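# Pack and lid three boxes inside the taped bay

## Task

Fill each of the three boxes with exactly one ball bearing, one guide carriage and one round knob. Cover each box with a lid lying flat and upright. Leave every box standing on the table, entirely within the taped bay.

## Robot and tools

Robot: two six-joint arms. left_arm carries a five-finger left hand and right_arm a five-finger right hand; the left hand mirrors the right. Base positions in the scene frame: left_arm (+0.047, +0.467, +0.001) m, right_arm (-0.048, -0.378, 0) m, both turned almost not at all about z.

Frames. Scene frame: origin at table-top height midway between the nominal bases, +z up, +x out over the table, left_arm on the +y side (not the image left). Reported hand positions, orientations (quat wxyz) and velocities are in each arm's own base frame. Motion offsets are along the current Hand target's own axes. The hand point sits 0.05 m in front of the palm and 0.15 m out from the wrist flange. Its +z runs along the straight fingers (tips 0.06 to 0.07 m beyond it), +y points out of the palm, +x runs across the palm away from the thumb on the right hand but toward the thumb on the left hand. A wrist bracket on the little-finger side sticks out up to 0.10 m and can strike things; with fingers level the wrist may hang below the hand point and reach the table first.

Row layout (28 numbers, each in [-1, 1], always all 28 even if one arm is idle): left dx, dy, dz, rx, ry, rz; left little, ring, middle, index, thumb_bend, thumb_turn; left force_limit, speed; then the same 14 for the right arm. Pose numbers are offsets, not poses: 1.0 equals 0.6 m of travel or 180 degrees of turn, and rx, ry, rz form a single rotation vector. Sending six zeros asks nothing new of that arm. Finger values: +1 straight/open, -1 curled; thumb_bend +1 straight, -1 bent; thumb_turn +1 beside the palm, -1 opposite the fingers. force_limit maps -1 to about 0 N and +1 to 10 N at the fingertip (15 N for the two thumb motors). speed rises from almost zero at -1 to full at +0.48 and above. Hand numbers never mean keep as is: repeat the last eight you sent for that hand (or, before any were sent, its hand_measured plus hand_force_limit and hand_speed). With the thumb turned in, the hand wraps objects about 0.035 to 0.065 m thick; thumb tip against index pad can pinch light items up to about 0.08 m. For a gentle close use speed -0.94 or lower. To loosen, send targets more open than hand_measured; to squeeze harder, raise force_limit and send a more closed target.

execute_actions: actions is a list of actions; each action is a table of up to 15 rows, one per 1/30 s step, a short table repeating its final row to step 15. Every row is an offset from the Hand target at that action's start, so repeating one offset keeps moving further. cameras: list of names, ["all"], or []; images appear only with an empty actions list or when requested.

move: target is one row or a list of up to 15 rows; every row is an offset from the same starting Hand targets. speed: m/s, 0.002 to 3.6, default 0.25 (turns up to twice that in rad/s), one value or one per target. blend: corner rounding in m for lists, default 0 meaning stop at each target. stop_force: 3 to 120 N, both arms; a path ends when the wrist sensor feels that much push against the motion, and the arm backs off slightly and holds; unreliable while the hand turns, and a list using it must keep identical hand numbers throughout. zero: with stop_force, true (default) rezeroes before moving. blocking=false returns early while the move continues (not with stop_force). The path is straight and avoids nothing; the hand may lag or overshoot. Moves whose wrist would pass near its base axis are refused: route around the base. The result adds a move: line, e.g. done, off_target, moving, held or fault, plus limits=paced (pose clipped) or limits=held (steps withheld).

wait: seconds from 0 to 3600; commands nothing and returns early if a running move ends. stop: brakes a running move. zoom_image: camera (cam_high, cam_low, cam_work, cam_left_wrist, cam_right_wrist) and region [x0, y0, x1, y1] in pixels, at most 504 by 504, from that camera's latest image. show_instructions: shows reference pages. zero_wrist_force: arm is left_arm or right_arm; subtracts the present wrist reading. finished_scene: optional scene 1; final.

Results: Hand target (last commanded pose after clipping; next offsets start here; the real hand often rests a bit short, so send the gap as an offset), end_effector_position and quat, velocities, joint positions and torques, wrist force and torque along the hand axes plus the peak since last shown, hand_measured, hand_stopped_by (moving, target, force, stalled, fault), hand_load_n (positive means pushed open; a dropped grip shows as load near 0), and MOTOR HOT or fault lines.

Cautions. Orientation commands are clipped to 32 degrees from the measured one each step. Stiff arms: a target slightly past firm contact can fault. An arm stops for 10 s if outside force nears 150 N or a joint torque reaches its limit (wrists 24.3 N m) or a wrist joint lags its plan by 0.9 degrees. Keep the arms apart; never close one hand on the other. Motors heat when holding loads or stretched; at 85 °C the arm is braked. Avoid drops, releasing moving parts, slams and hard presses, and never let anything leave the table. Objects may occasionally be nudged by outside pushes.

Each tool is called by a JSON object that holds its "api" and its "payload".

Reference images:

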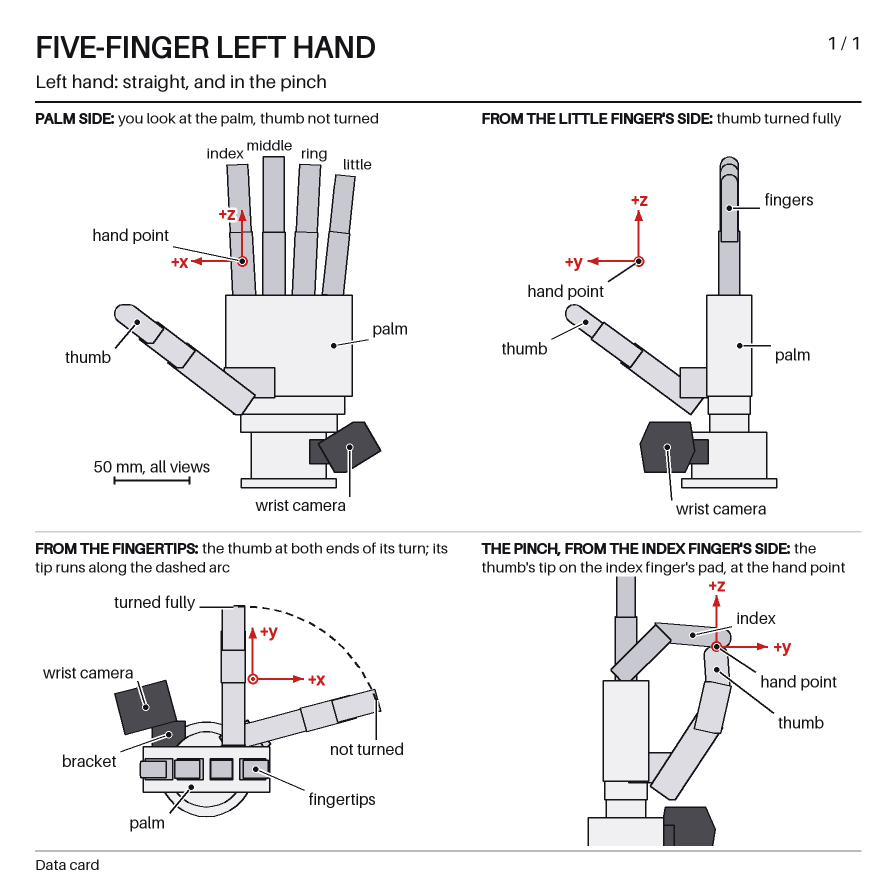

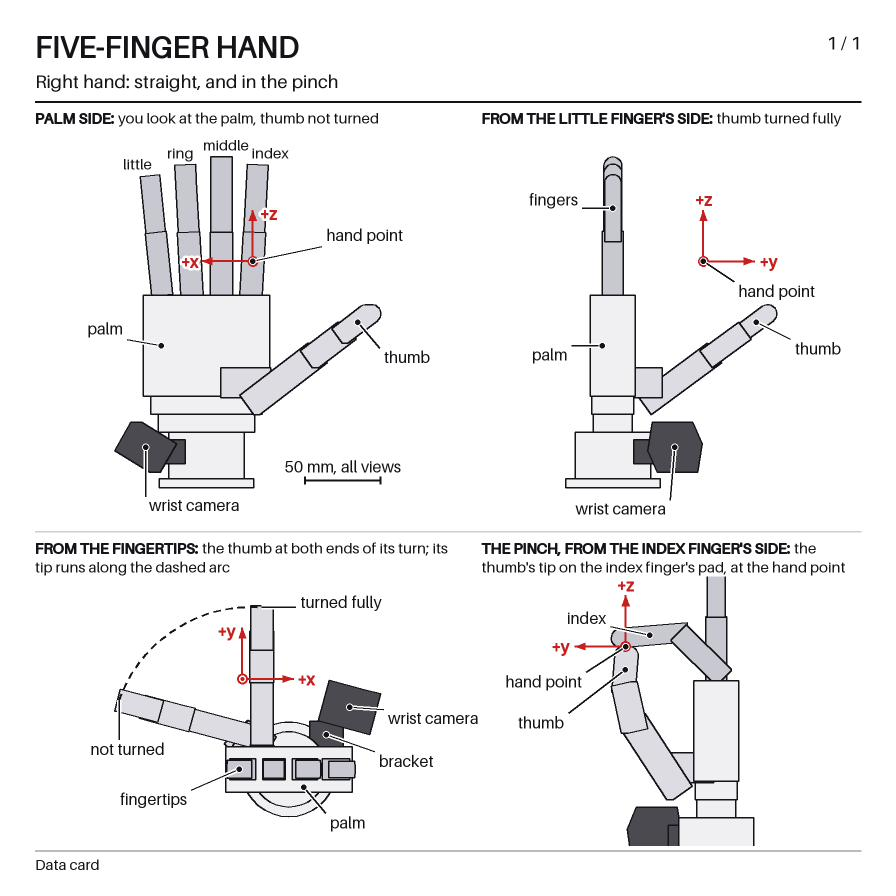

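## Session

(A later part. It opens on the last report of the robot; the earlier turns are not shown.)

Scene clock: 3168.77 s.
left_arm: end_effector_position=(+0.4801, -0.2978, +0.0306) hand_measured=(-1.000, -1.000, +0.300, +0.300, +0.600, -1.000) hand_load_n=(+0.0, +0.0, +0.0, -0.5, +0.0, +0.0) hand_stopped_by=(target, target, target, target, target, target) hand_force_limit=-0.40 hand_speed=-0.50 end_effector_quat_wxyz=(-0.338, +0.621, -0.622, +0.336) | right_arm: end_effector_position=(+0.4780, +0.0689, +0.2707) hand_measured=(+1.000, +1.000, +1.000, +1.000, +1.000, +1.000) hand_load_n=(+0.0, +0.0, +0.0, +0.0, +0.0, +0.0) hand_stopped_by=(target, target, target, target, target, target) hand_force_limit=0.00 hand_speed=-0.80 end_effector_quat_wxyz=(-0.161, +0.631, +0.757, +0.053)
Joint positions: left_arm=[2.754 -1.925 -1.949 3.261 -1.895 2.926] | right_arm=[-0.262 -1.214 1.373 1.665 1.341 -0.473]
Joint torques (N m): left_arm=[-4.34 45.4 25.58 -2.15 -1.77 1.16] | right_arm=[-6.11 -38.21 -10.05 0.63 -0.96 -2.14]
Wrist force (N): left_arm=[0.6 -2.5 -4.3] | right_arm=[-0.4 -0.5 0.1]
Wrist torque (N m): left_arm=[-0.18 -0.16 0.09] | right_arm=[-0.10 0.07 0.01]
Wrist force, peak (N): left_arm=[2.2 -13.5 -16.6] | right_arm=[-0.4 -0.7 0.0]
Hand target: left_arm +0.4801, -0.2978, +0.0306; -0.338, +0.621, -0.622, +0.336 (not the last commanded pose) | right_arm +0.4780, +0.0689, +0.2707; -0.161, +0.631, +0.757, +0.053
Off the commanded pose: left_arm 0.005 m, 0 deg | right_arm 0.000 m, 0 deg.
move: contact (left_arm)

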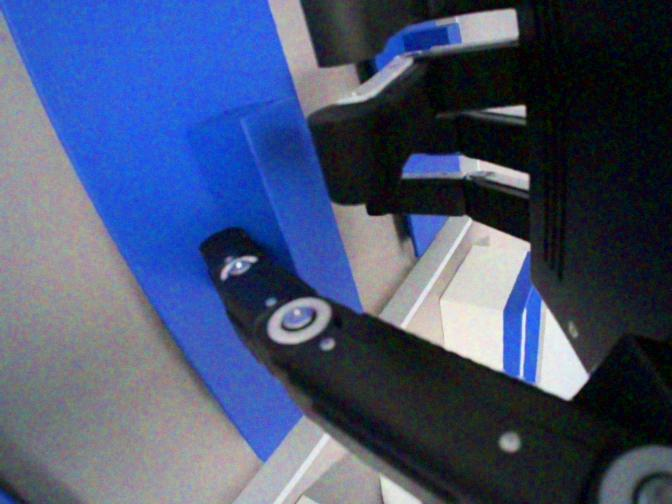

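{"api": "move", "payload": {"target": [[0,-0.0049,-0.0032,0,0,0,-1,-1,0.3,0.3,0.6,-1,-0.4,-0.5,0,0,0,0,0,0,1,1,1,1,1,1,0,-0.8]], "speed": 0.04}}

{"api": "move", "payload": {"target": [[0,0,0,0,0,0,-1,-1,-0.5,-0.5,0.36,-1,-0.3,-0.85,0,0,0,0,0,0,1,1,1,1,1,1,0,-0.8]], "cameras": ["cam_left_wrist"]}}

{"api": "wait", "payload": {"seconds": 3, "cameras": ["cam_left_wrist","cam_high"]}}

Scene clock: 3179.33 s.
left_arm: end_effector_position=(+0.4801, -0.2978, +0.0340) hand_measured=(-1.000, -1.000, +0.300, +0.300, +0.600, -1.000) hand_load_n=(+0.0, +0.5, +0.0, +0.0, +0.0, +0.0) hand_stopped_by=(target, target, target, target, target, target) hand_force_limit=-0.40 hand_speed=-0.50 end_effector_quat_wxyz=(-0.338, +0.621, -0.622, +0.336) | right_arm: end_effector_position=(+0.4780, +0.0689, +0.2707) hand_measured=(+1.000, +1.000, +1.000, +1.000, +1.000, +1.000) hand_load_n=(+0.0, +0.0, +0.0, +0.0, +0.0, +0.0) hand_stopped_by=(target, target, target, target, target, target) hand_force_limit=0.00 hand_speed=-0.80 end_effector_quat_wxyz=(-0.161, +0.631, +0.757, +0.053)
Joint positions: left_arm=[2.754 -1.919 -1.946 3.252 -1.895 2.926] | right_arm=[-0.262 -1.214 1.373 1.665 1.341 -0.473]
Joint torques (N m): left_arm=[9.09 46.21 25.33 -2.12 -1.68 0.81] | right_arm=[-6.29 -37.35 -10.26 0.72 -0.79 -2.12]
Wrist force (N): left_arm=[0.2 0.3 -0.8] | right_arm=[-0.4 -0.4 0.1]
Wrist torque (N m): left_arm=[0.04 -0.06 0.05] | right_arm=[-0.09 0.07 0.02]
Wrist force, peak (N): left_arm=[0.8 -3.8 -5.0] | right_arm=[-0.6 -0.4 0.1]
Hand target: left_arm +0.4801, -0.2978, +0.0341; -0.338, +0.621, -0.622, +0.336 | right_arm +0.4780, +0.0689, +0.2707; -0.161, +0.631, +0.757, +0.053
Off the commanded pose: left_arm 0.000 m, 0 deg | right_arm 0.000 m, 0 deg.
move: done

Scene clock: 3180.70 s.
left_arm: end_effector_position=(+0.4802, -0.2978, +0.0342) hand_measured=(-1.000, -1.000, -0.128, -0.156, +0.370, -1.000) hand_load_n=(+0.0, +0.0, +6.0, +3.5, +5.5, +0.0) hand_stopped_by=(target, target, force, force, force, target) hand_force_limit=-0.30 hand_speed=-0.85 end_effector_quat_wxyz=(-0.338, +0.621, -0.622, +0.336) | right_arm: end_effector_position=(+0.4780, +0.0689, +0.2707) hand_measured=(+1.000, +1.000, +1.000, +1.000, +1.000, +1.000) hand_load_n=(+0.0, +0.0, +0.0, +0.0, +0.0, +0.0) hand_stopped_by=(target, target, target, target, target, target) hand_force_limit=0.00 hand_speed=-0.80 end_effector_quat_wxyz=(-0.161, +0.631, +0.757, +0.053)
Joint positions: left_arm=[2.754 -1.919 -1.945 3.252 -1.895 2.926] | right_arm=[-0.262 -1.214 1.373 1.665 1.341 -0.473]
Joint torques (N m): left_arm=[-7.37 36.63 19.15 -1.93 -1.22 -1.08] | right_arm=[-5.82 -37.84 -9.15 0.69 -0.81 -1.94]
Wrist force (N): left_arm=[0.1 0.2 -0.7] | right_arm=[-0.5 -0.5 0.1]
Wrist torque (N m): left_arm=[0.01 -0.06 0.06] | right_arm=[-0.10 0.09 0.00]
Wrist force, peak (N): left_arm=[0.2 -3.2 -2.7] | right_arm=[-0.5 -0.4 0.3]
Hand target: left_arm +0.4801, -0.2978, +0.0341; -0.338, +0.621, -0.622, +0.336 | right_arm +0.4780, +0.0689, +0.2707; -0.161, +0.631, +0.757, +0.053
Off the commanded pose: left_arm 0.000 m, 0 deg | right_arm 0.000 m, 0 deg.
move: done

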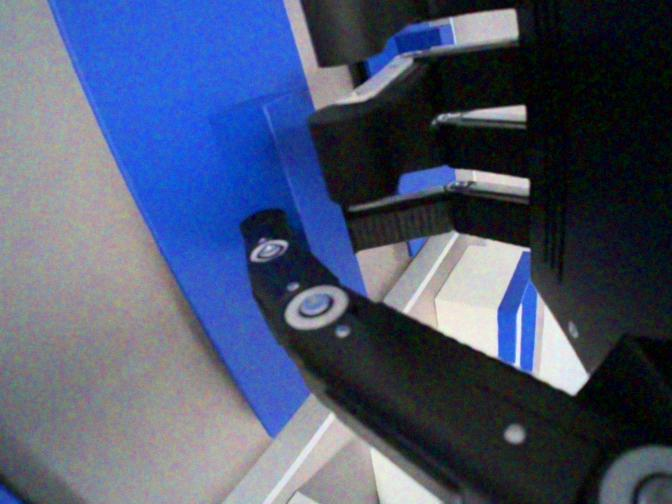

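Scene clock: 3183.70 s.
left_arm: end_effector_position=(+0.4801, -0.2978, +0.0341) hand_measured=(-1.000, -1.000, -0.128, -0.156, +0.370, -1.000) hand_load_n=(+0.0, +0.0, +6.0, +3.5, +5.5, +0.0) hand_stopped_by=(target, target, force, force, force, target) hand_force_limit=-0.30 hand_speed=-0.85 end_effector_quat_wxyz=(-0.338, +0.621, -0.622, +0.336) | right_arm: end_effector_position=(+0.4780, +0.0689, +0.2707) hand_measured=(+1.000, +1.000, +1.000, +1.000, +1.000, +1.000) hand_load_n=(+0.0, +0.0, +0.0, +0.0, +0.0, +0.0) hand_stopped_by=(target, target, target, target, target, target) hand_force_limit=0.00 hand_speed=-0.80 end_effector_quat_wxyz=(-0.161, +0.631, +0.757, +0.053)
Joint positions: left_arm=[2.754 -1.919 -1.945 3.252 -1.895 2.926] | right_arm=[-0.262 -1.214 1.373 1.665 1.341 -0.473]
Joint torques (N m): left_arm=[-11.55 21.09 5.29 -1 1 -1.2] | right_arm=[-5.81 -38.54 -9.75 0.65 -0.95 -2.08]
Wrist force (N): left_arm=[0.0 0.4 -0.6] | right_arm=[-0.2 -0.4 0.2]
Wrist torque (N m): left_arm=[0.03 -0.05 0.05] | right_arm=[-0.09 0.05 0.03]
Wrist force, peak (N): left_arm=[0.1 0.5 -0.9] | right_arm=[-0.4 -0.6 0.1]
Hand target: left_arm +0.4801, -0.2978, +0.0341; -0.338, +0.621, -0.622, +0.336 | right_arm +0.4780, +0.0689, +0.2707; -0.161, +0.631, +0.757, +0.053
Off the commanded pose: left_arm 0.000 m, 0 deg | right_arm 0.000 m, 0 deg.
wait: 3.00 s; at rest by 0.17 s
Images, in order (width x height): cam_high 896x504, cam_left_wrist 672x504.

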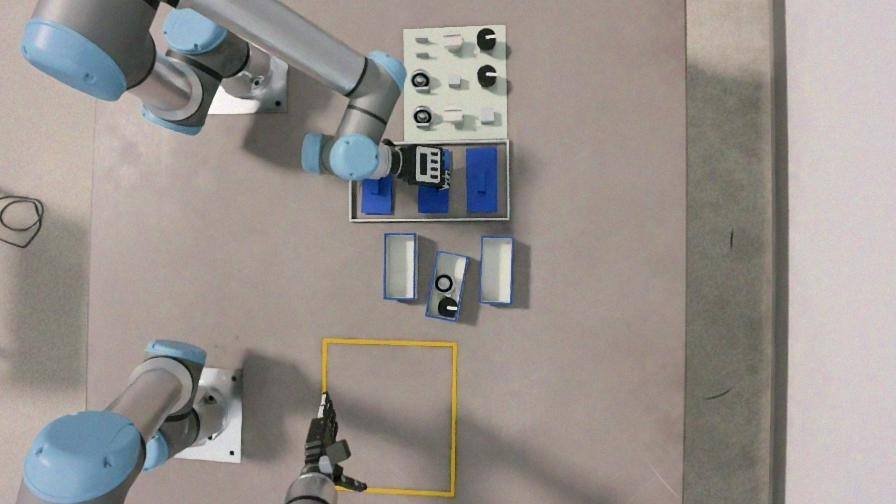

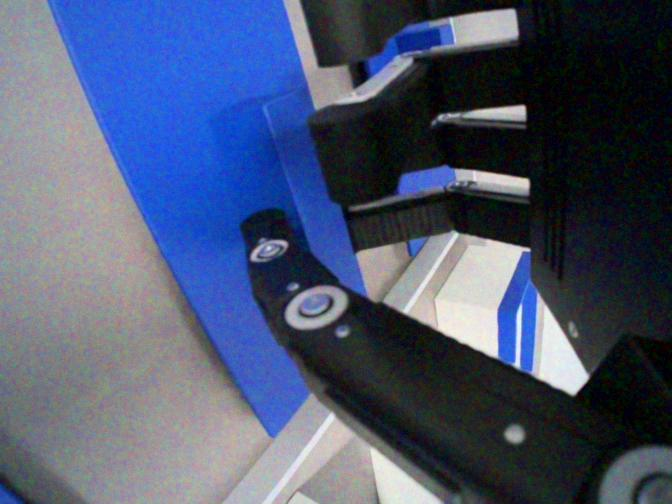

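{"api": "move", "payload": {"target": [[0,-0.1618,-0.1056,0,0,0,-1,-1,-0.5,-0.5,0.36,-1,-0.3,-0.85,0,0,0,0,0,0,1,1,1,1,1,1,0,-0.8]], "cameras": ["cam_left_wrist","cam_high","cam_work","cam_low"], "speed": 0.1}}

{"api": "zoom_image", "payload": {"camera": "cam_work", "region": [450, 150, 630, 320]}}

{"api": "zoom_image", "payload": {"camera": "cam_high", "region": [360, 80, 520, 240]}}

Scene clock: 3196.80 s.
left_arm: end_effector_position=(+0.4799, -0.2982, +0.1500) hand_measured=(-1.000, -1.000, -0.128, -0.156, +0.370, -1.000) hand_load_n=(+0.0, +0.0, +6.0, +3.0, +6.0, +0.0) hand_stopped_by=(target, target, force, force, force, target) hand_force_limit=-0.30 hand_speed=-0.85 end_effector_quat_wxyz=(-0.338, +0.621, -0.622, +0.336) | right_arm: end_effector_position=(+0.4780, +0.0689, +0.2707) hand_measured=(+1.000, +1.000, +1.000, +1.000, +1.000, +1.000) hand_load_n=(+0.0, +0.0, +0.0, +0.0, -0.5, +0.0) hand_stopped_by=(target, target, target, target, target, target) hand_force_limit=0.00 hand_speed=-0.80 end_effector_quat_wxyz=(-0.161, +0.631, +0.757, +0.053)
Joint positions: left_arm=[2.753 -1.764 -1.801 2.952 -1.896 2.925] | right_arm=[-0.262 -1.214 1.373 1.665 1.341 -0.473]
Joint torques (N m): left_arm=[-13.38 43.21 29.94 -2.21 -1.86 -1.39] | right_arm=[-5.67 -38.24 -10.2 0.6 -0.85 -2.05]
Wrist force (N): left_arm=[0.4 1.1 -0.7] | right_arm=[-0.2 -0.5 -0.1]
Wrist torque (N m): left_arm=[0.10 -0.10 0.08] | right_arm=[-0.08 0.05 0.02]
Wrist force, peak (N): left_arm=[0.4 1.1 -0.7] | right_arm=[-0.6 -0.5 -0.3]
Hand target: left_arm +0.4799, -0.2982, +0.1501; -0.338, +0.621, -0.622, +0.336 | right_arm +0.4780, +0.0689, +0.2707; -0.161, +0.631, +0.757, +0.053
Off the commanded pose: left_arm 0.000 m, 0 deg | right_arm 0.000 m, 0 deg.
move: done
Images, in order (width x height): cam_high 896x504, cam_low 896x504, cam_work 896x504, cam_left_wrist 672x504.

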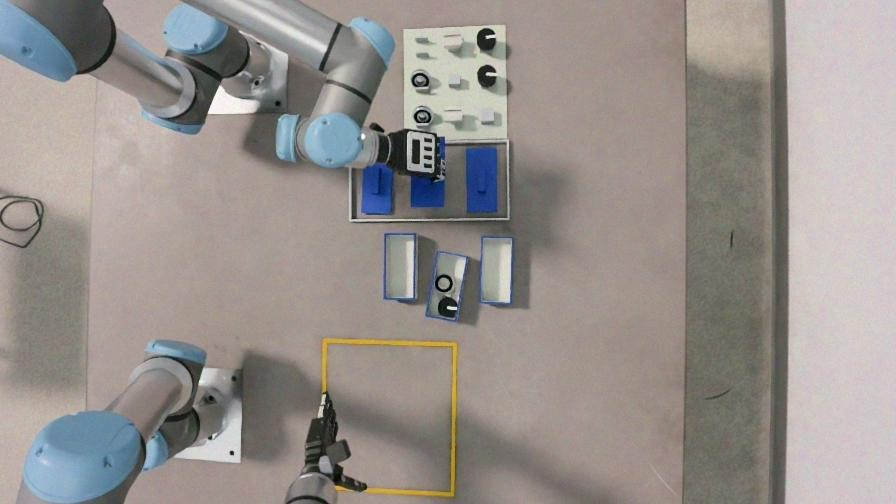

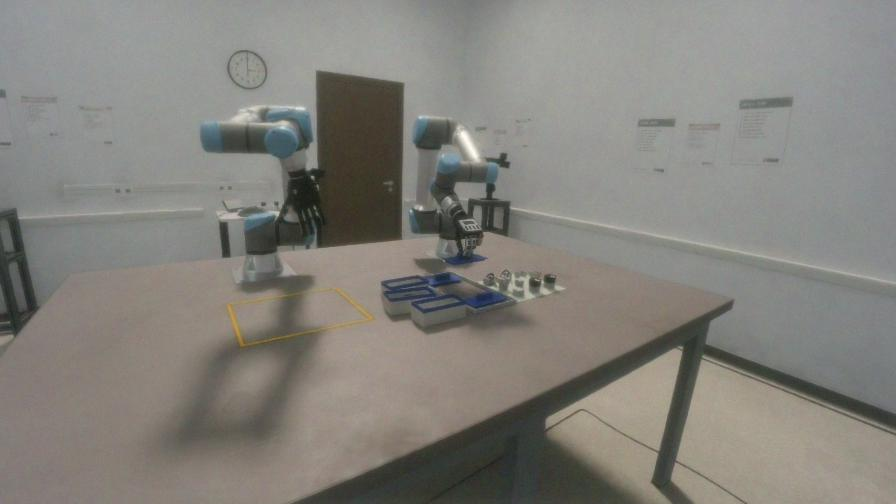

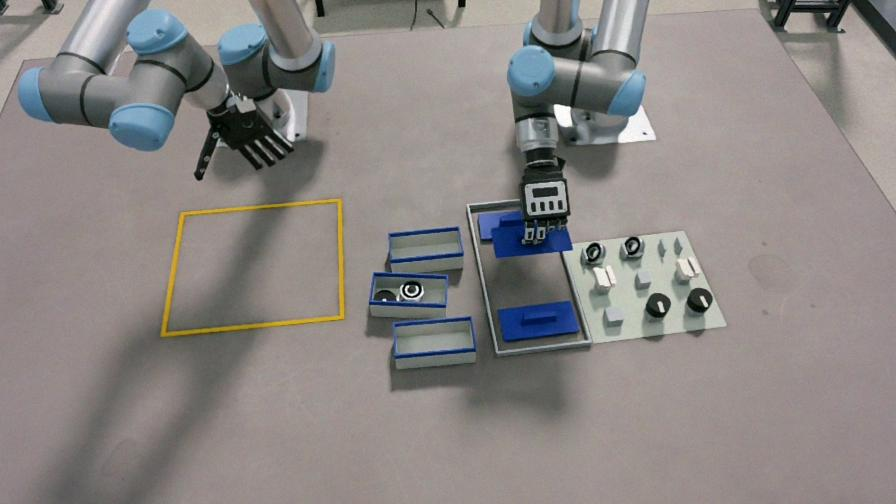

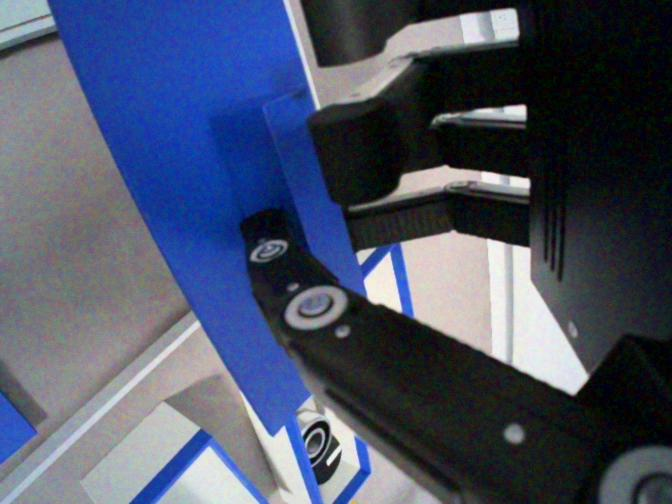

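Scaled by 2.800 from the camera's image (finer frame: 1280x720).

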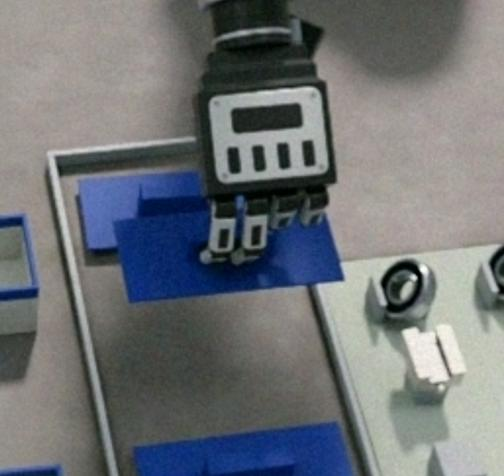

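Scaled by 3.150 from the camera's image (finer frame: 1280x720).

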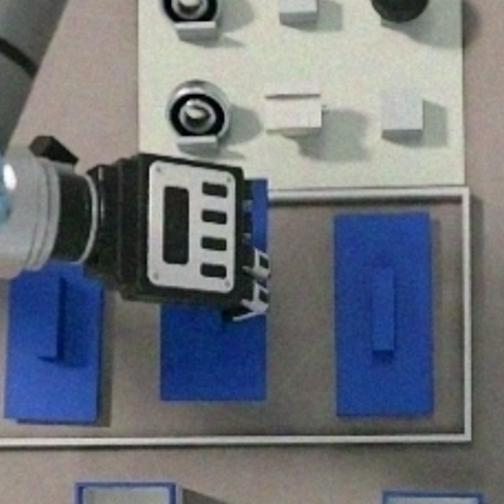

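{"api": "zoom_image", "payload": {"camera": "cam_high", "region": [410, 240, 490, 330]}}

{"api": "zoom_image", "payload": {"camera": "cam_low", "region": [370, 230, 520, 340]}}

Scaled by 5.600 from the camera's image (finer frame: 1280x720).

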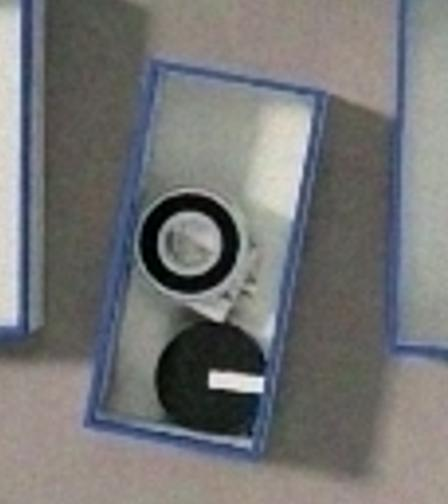

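Scaled by 3.360 from the camera's image (finer frame: 1280x720).

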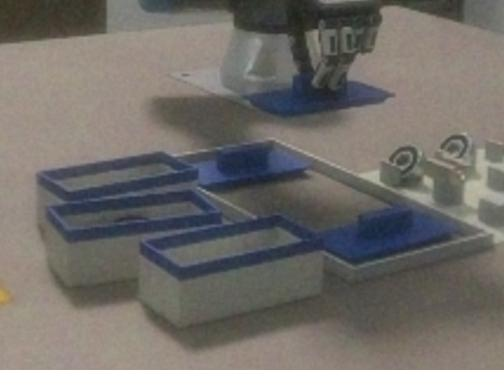

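{"api": "move", "payload": {"target": [[0.3982,-0.0385,0.0590,0,0.0466,0.0303,-1,-1,-0.5,-0.5,0.36,-1,-0.3,-0.85,0,0,0,0,0,0,1,1,1,1,1,1,0,-0.8]], "cameras": ["cam_left_wrist","cam_high","cam_work"], "speed": 0.15}}

{"api": "zoom_image", "payload": {"camera": "cam_work", "region": [350, 180, 500, 350]}}

{"api": "zoom_image", "payload": {"camera": "cam_high", "region": [390, 230, 500, 340]}}

Scene clock: 3238.57 s.
left_arm: end_effector_position=(+0.5221, -0.5371, +0.1493) hand_measured=(-1.000, -1.000, -0.128, -0.156, +0.370, -1.000) hand_load_n=(+0.0, +0.0, +6.0, +3.0, +6.0, +0.0) hand_stopped_by=(target, target, force, force, force, target) hand_force_limit=-0.30 hand_speed=-0.85 end_effector_quat_wxyz=(+0.308, -0.564, +0.674, -0.364) | right_arm: end_effector_position=(+0.4780, +0.0689, +0.2707) hand_measured=(+1.000, +1.000, +1.000, +1.000, +1.000, +1.000) hand_load_n=(+0.0, +0.0, +0.0, +0.0, +0.0, +0.0) hand_stopped_by=(target, target, target, target, target, target) hand_force_limit=0.00 hand_speed=-0.80 end_effector_quat_wxyz=(-0.161, +0.631, +0.757, +0.053)
Joint positions: left_arm=[2.435 -2.216 -1.147 2.716 -2.011 2.834] | right_arm=[-0.262 -1.214 1.373 1.665 1.341 -0.473]
Joint torques (N m): left_arm=[-13.92 35.71 31.28 -2.35 -1.93 -1.24] | right_arm=[-4.83 -37.79 -10.15 0.64 -0.98 -1.93]
Wrist force (N): left_arm=[0.2 0.2 -1.0] | right_arm=[-0.3 -0.4 0.0]
Wrist torque (N m): left_arm=[0.01 -0.09 0.09] | right_arm=[-0.07 0.05 0.02]
Wrist force, peak (N): left_arm=[-0.4 1.0 -1.2] | right_arm=[-0.5 -0.6 0.1]
Hand target: left_arm +0.5221, -0.5372, +0.1493; +0.308, -0.564, +0.674, -0.364 | right_arm +0.4780, +0.0689, +0.2707; -0.161, +0.631, +0.757, +0.053
Off the commanded pose: left_arm 0.000 m, 0 deg | right_arm 0.000 m, 0 deg.
move: done
Images, in order (width x height): cam_high 896x504, cam_work 896x504, cam_left_wrist 672x504.

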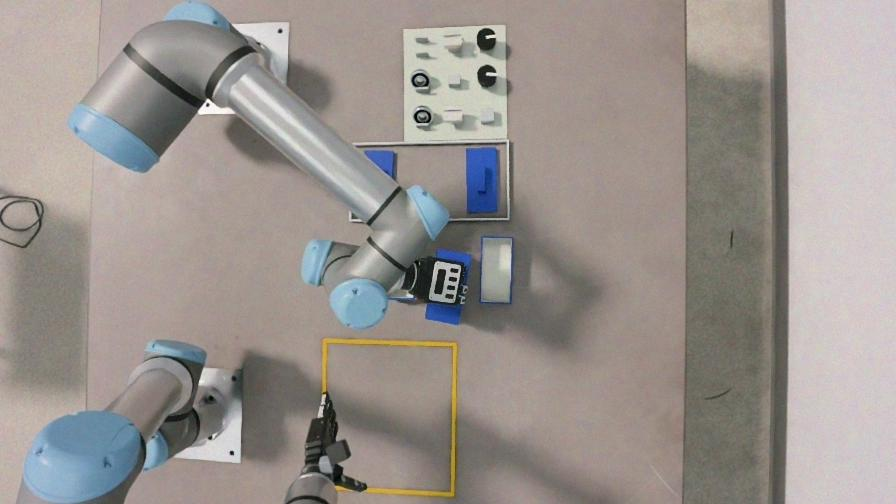

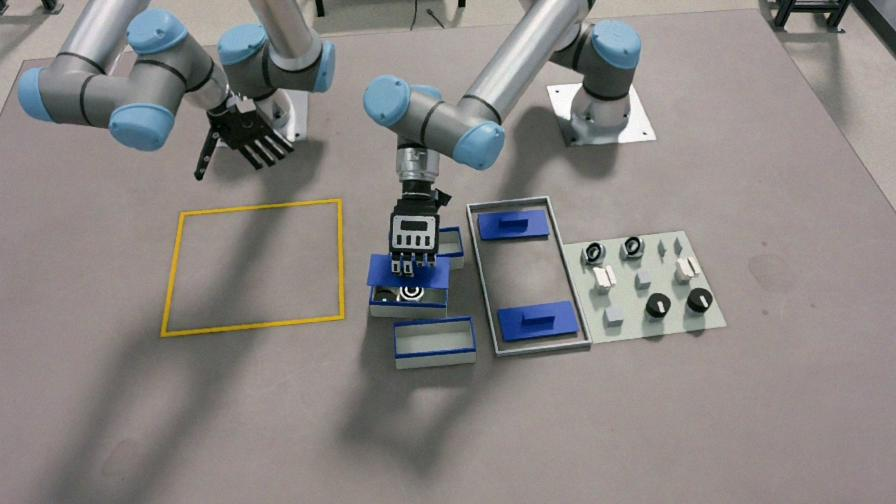

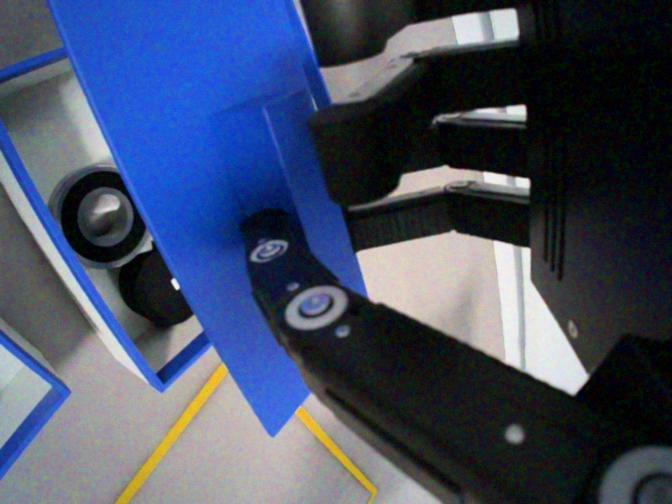

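Scaled by 2.965 from the camera's image (finer frame: 1280x720).

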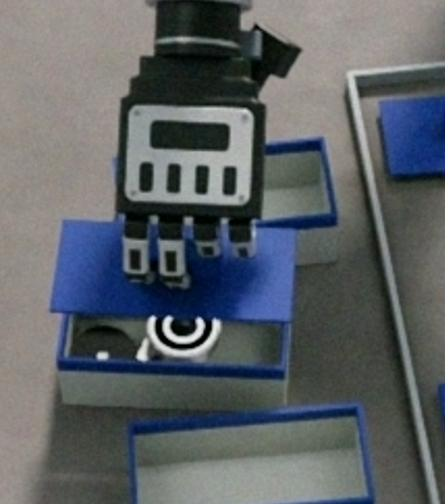

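Scaled by 4.582 from the camera's image (finer frame: 1280x720).

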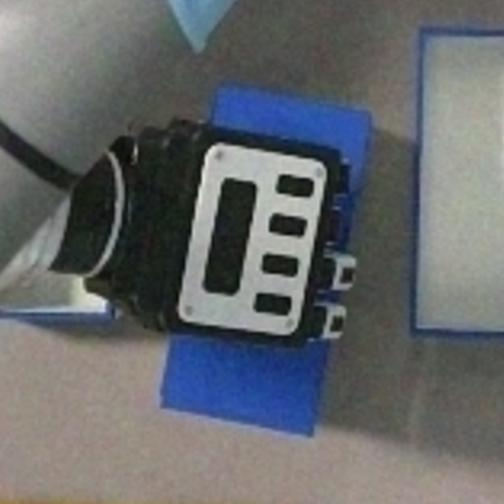

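{"api": "move", "payload": {"target": [[-0.0014,0.0811,0.0473,0,0,0,-1,-1,-0.5,-0.5,0.36,-1,-0.3,-0.85,0,0,0,0,0,0,1,1,1,1,1,1,0,-0.8]], "cameras": ["cam_left_wrist","cam_high","cam_work","cam_low"], "speed": 0.06}}

{"api": "zoom_image", "payload": {"camera": "cam_work", "region": [350, 180, 500, 350]}}

{"api": "zoom_image", "payload": {"camera": "cam_high", "region": [390, 230, 500, 340]}}

{"api": "zoom_image", "payload": {"camera": "cam_low", "region": [360, 240, 500, 340]}}

Scene clock: 3258.07 s.
left_arm: end_effector_position=(+0.5196, -0.5357, +0.0932) hand_measured=(-1.000, -1.000, -0.128, -0.156, +0.370, -1.000) hand_load_n=(+0.0, +0.0, +6.0, +3.0, +6.0, +0.0) hand_stopped_by=(target, target, force, force, force, target) hand_force_limit=-0.30 hand_speed=-0.85 end_effector_quat_wxyz=(+0.308, -0.564, +0.674, -0.364) | right_arm: end_effector_position=(+0.4780, +0.0689, +0.2707) hand_measured=(+1.000, +1.000, +1.000, +1.000, +1.000, +1.000) hand_load_n=(+0.0, +0.0, +0.0, +0.0, +0.5, +0.0) hand_stopped_by=(target, target, target, target, target, target) hand_force_limit=0.00 hand_speed=-0.80 end_effector_quat_wxyz=(-0.161, +0.631, +0.757, +0.053)
Joint positions: left_arm=[2.434 -2.249 -1.24 2.842 -2.012 2.833] | right_arm=[-0.262 -1.214 1.373 1.665 1.341 -0.473]
Joint torques (N m): left_arm=[-15.51 36.6 8.93 2.1 -1.38 0.77] | right_arm=[-5.84 -37.66 -9.12 0.66 -0.85 -2.01]
Wrist force (N): left_arm=[0.6 0.4 -0.5] | right_arm=[-0.3 -0.4 0.0]
Wrist torque (N m): left_arm=[-0.01 -0.13 0.12] | right_arm=[-0.08 0.06 0.02]
Wrist force, peak (N): left_arm=[0.2 -0.4 -1.2] | right_arm=[-0.5 -0.5 0.3]
Hand target: left_arm +0.5196, -0.5357, +0.0930; +0.308, -0.564, +0.674, -0.364 | right_arm +0.4780, +0.0689, +0.2707; -0.161, +0.631, +0.757, +0.053
Off the commanded pose: left_arm 0.000 m, 0 deg | right_arm 0.000 m, 0 deg.
move: done
Images, in order (width x height): cam_high 896x504, cam_low 896x504, cam_work 896x504, cam_left_wrist 672x504.

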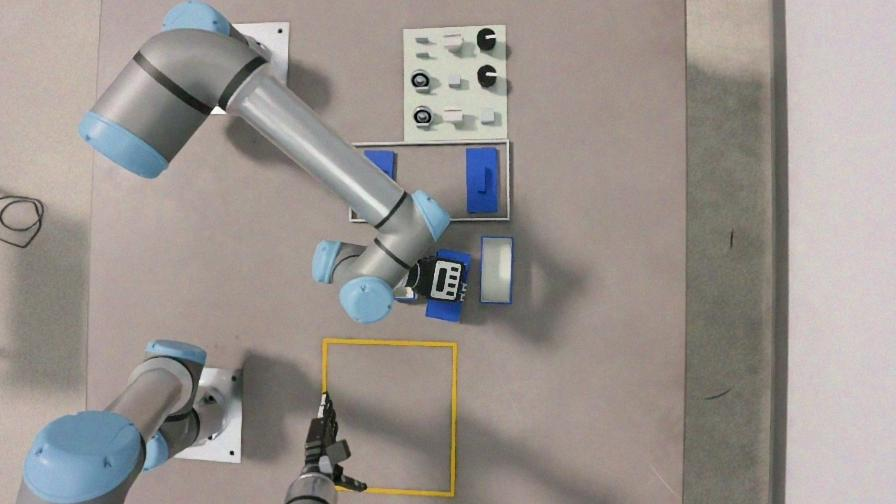

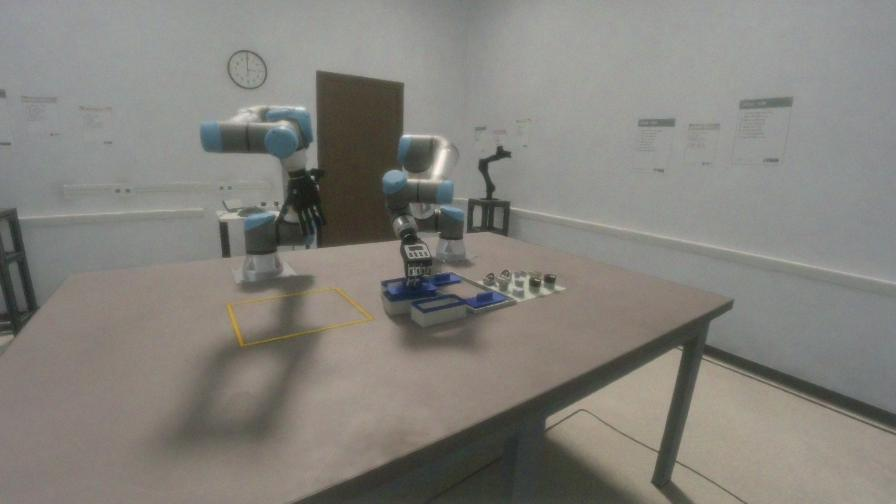

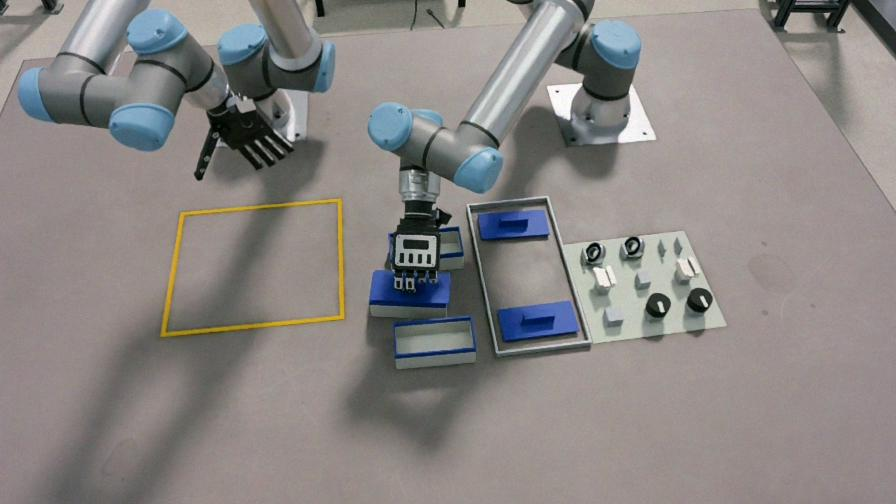

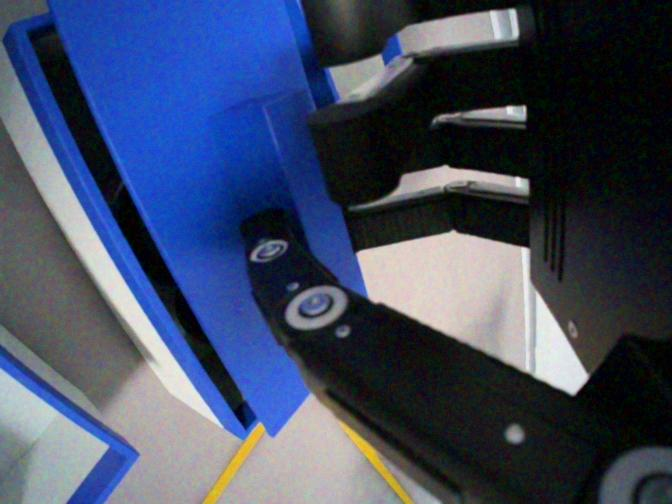

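Scaled by 2.965 from the camera's image (finer frame: 1280x720).

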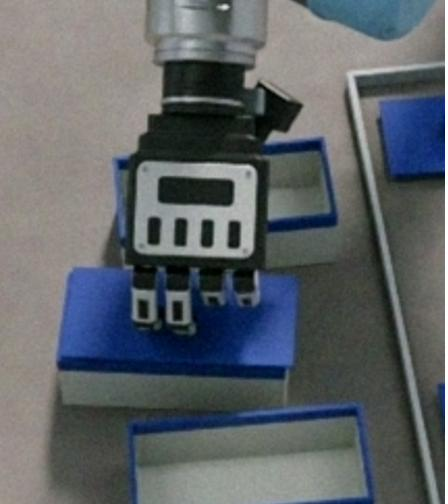

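Scaled by 4.582 from the camera's image (finer frame: 1280x720).

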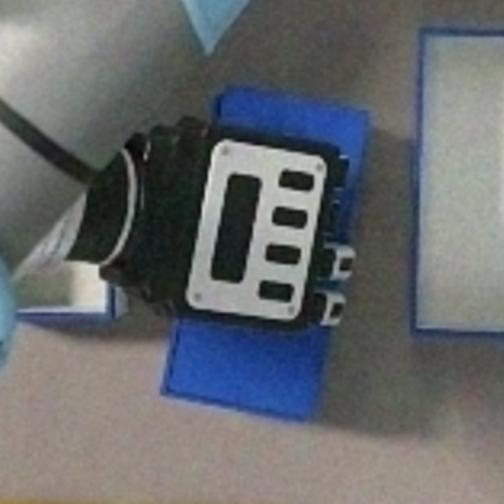

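Scaled by 3.600 from the camera's image (finer frame: 1280x720).

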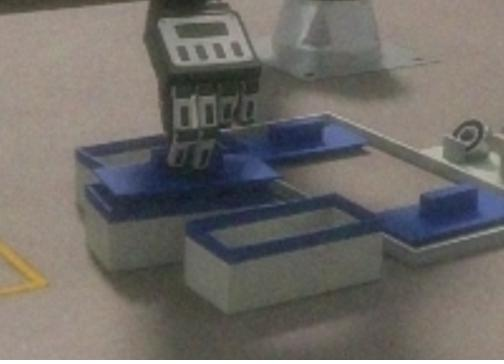

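{"api": "zoom_image", "payload": {"camera": "cam_high", "region": [415, 240, 485, 330]}}

{"api": "zoom_image", "payload": {"camera": "cam_low", "region": [370, 265, 450, 325]}}

{"api": "zoom_image", "payload": {"camera": "cam_work", "region": [360, 260, 460, 325]}}

Scaled by 5.600 from the camera's image (finer frame: 1280x720).

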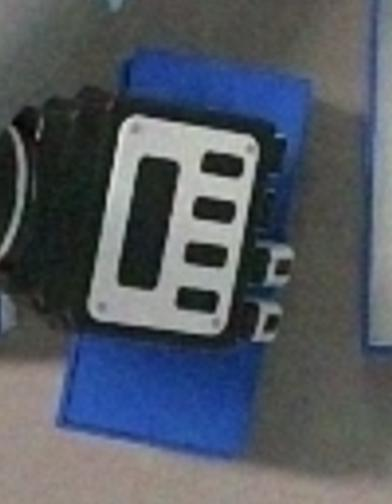

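Scaled by 6.300 from the camera's image (finer frame: 1280x720).

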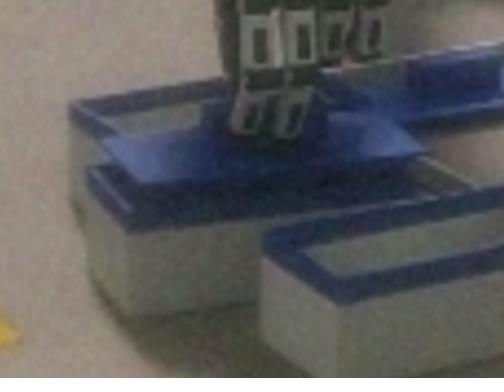

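Scaled by 5.040 from the camera's image (finer frame: 1280x720).

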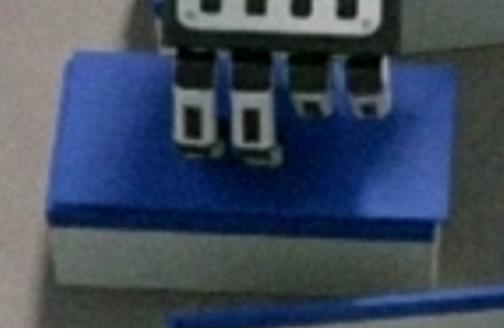

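{"api": "move", "payload": {"target": [[0.0057,0.0008,-0.0013,0,0,0,-1,-1,-0.5,-0.5,0.36,-1,-0.3,-0.85,0,0,0,0,0,0,1,1,1,1,1,1,0,-0.8]], "speed": 0.04}}

{"api": "move", "payload": {"target": [[0,0.0140,0.0091,0,0,0,-1,-1,-0.5,-0.5,0.36,-1,-0.3,-0.85,0,0,0,0,0,0,1,1,1,1,1,1,0,-0.8]], "cameras": ["cam_high","cam_work","cam_low"], "speed": 0.01, "stop_force": 3}}

{"api": "zoom_image", "payload": {"camera": "cam_low", "region": [370, 265, 450, 325]}}

{"api": "zoom_image", "payload": {"camera": "cam_work", "region": [360, 260, 460, 325]}}

{"api": "zoom_image", "payload": {"camera": "cam_high", "region": [415, 240, 485, 330]}}

Scene clock: 3305.33 s.
left_arm: end_effector_position=(+0.5181, -0.5388, +0.0930) hand_measured=(-1.000, -1.000, -0.128, -0.156, +0.370, -1.000) hand_load_n=(+0.0, +0.0, +6.0, +3.0, +6.0, +0.0) hand_stopped_by=(target, target, force, force, force, target) hand_force_limit=-0.30 hand_speed=-0.85 end_effector_quat_wxyz=(+0.308, -0.564, +0.674, -0.364) | right_arm: end_effector_position=(+0.4780, +0.0689, +0.2707) hand_measured=(+1.000, +1.000, +1.000, +1.000, +1.000, +1.000) hand_load_n=(+0.0, +0.0, +0.0, +0.0, +0.0, +0.0) hand_stopped_by=(target, target, target, target, target, target) hand_force_limit=0.00 hand_speed=-0.80 end_effector_quat_wxyz=(-0.161, +0.631, +0.757, +0.053)
Joint positions: left_arm=[2.429 -2.254 -1.233 2.837 -2.017 2.829] | right_arm=[-0.262 -1.214 1.373 1.665 1.341 -0.473]
Joint torques (N m): left_arm=[-12.49 35.89 31.25 -2.25 -2.34 -1.21] | right_arm=[-5.81 -37.44 -9.71 0.77 -1 -1.93]
Wrist force (N): left_arm=[0.7 0.6 -0.5] | right_arm=[-0.3 -0.4 0.0]
Wrist torque (N m): left_arm=[0.03 -0.14 0.12] | right_arm=[-0.08 0.06 0.02]
Wrist force, peak (N): left_arm=[0.8 0.2 -0.9] | right_arm=[-0.4 -0.7 0.1]
Hand target: left_arm +0.5181, -0.5389, +0.0930; +0.308, -0.564, +0.674, -0.364 | right_arm +0.4780, +0.0689, +0.2707; -0.161, +0.631, +0.757, +0.053
Off the commanded pose: left_arm 0.000 m, 0 deg | right_arm 0.000 m, 0 deg.
move: done

Scene clock: 3307.27 s.
left_arm: end_effector_position=(+0.5181, -0.5388, +0.0830) hand_measured=(-1.000, -1.000, -0.128, -0.156, +0.370, -1.000) hand_load_n=(+0.0, +0.0, +5.0, +2.5, +7.0, +0.0) hand_stopped_by=(target, target, force, force, force, target) hand_force_limit=-0.30 hand_speed=-0.85 end_effector_quat_wxyz=(+0.308, -0.564, +0.674, -0.364) | right_arm: end_effector_position=(+0.4780, +0.0689, +0.2707) hand_measured=(+1.000, +1.000, +1.000, +1.000, +1.000, +1.000) hand_load_n=(+0.0, +0.0, -0.5, +0.0, +0.0, +0.0) hand_stopped_by=(target, target, target, target, target, target) hand_force_limit=0.00 hand_speed=-0.80 end_effector_quat_wxyz=(-0.161, +0.631, +0.757, +0.053)
Joint positions: left_arm=[2.428 -2.263 -1.245 2.858 -2.017 2.829] | right_arm=[-0.262 -1.214 1.373 1.665 1.341 -0.473]
Joint torques (N m): left_arm=[-4.55 35.98 7.35 1.93 0.12 0.82] | right_arm=[-5.33 -37.91 -9.85 0.72 -0.88 -1.9]
Wrist force (N): left_arm=[0.6 -0.3 -2.6] | right_arm=[-0.4 -0.6 0.0]
Wrist torque (N m): left_arm=[0.02 -0.16 0.13] | right_arm=[-0.11 0.08 0.01]
Wrist force, peak (N): left_arm=[0.8 -0.5 -2.7] | right_arm=[-0.5 -0.6 0.1]
Hand target: left_arm +0.5181, -0.5388, +0.0830; +0.308, -0.564, +0.674, -0.364 | right_arm +0.4780, +0.0689, +0.2707; -0.161, +0.631, +0.757, +0.053
Off the commanded pose: left_arm 0.000 m, 0 deg | right_arm 0.000 m, 0 deg.
move: done
Images, in order (width x height): cam_high 896x504, cam_low 896x504, cam_work 896x504.

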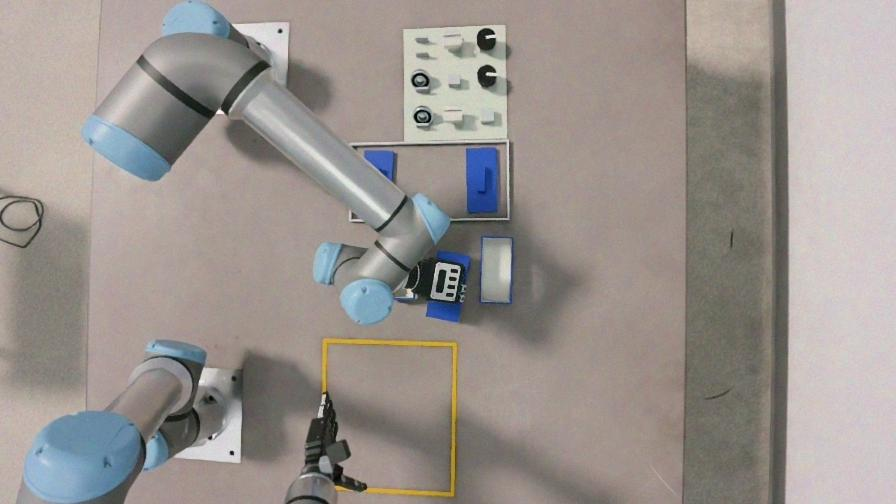

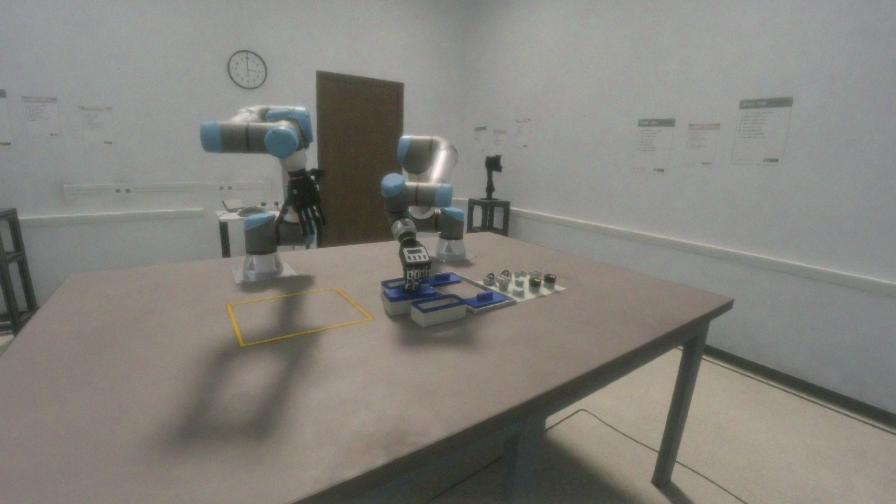

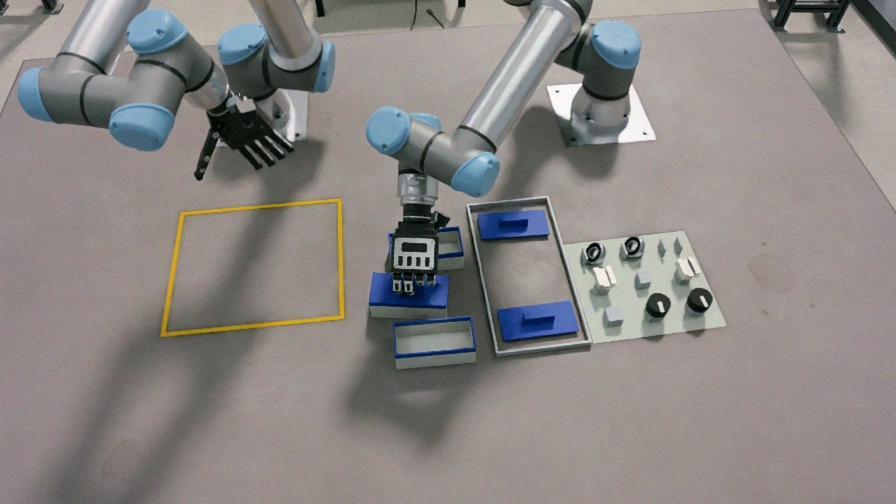

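Scaled by 6.300 from the camera's image (finer frame: 1280x720).

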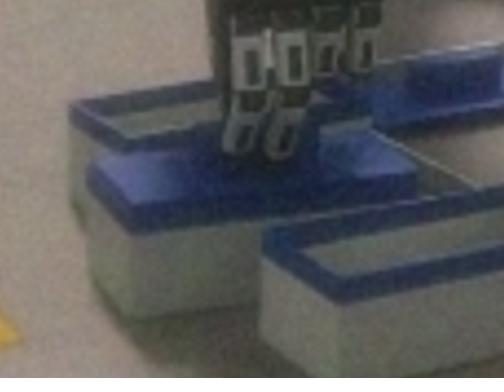

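Scaled by 5.040 from the camera's image (finer frame: 1280x720).

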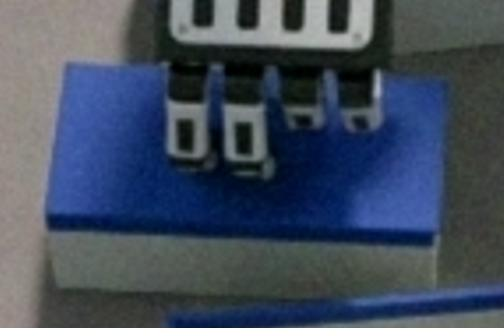

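Scaled by 5.600 from the camera's image (finer frame: 1280x720).

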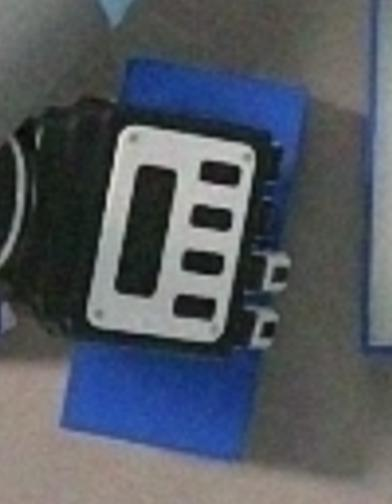

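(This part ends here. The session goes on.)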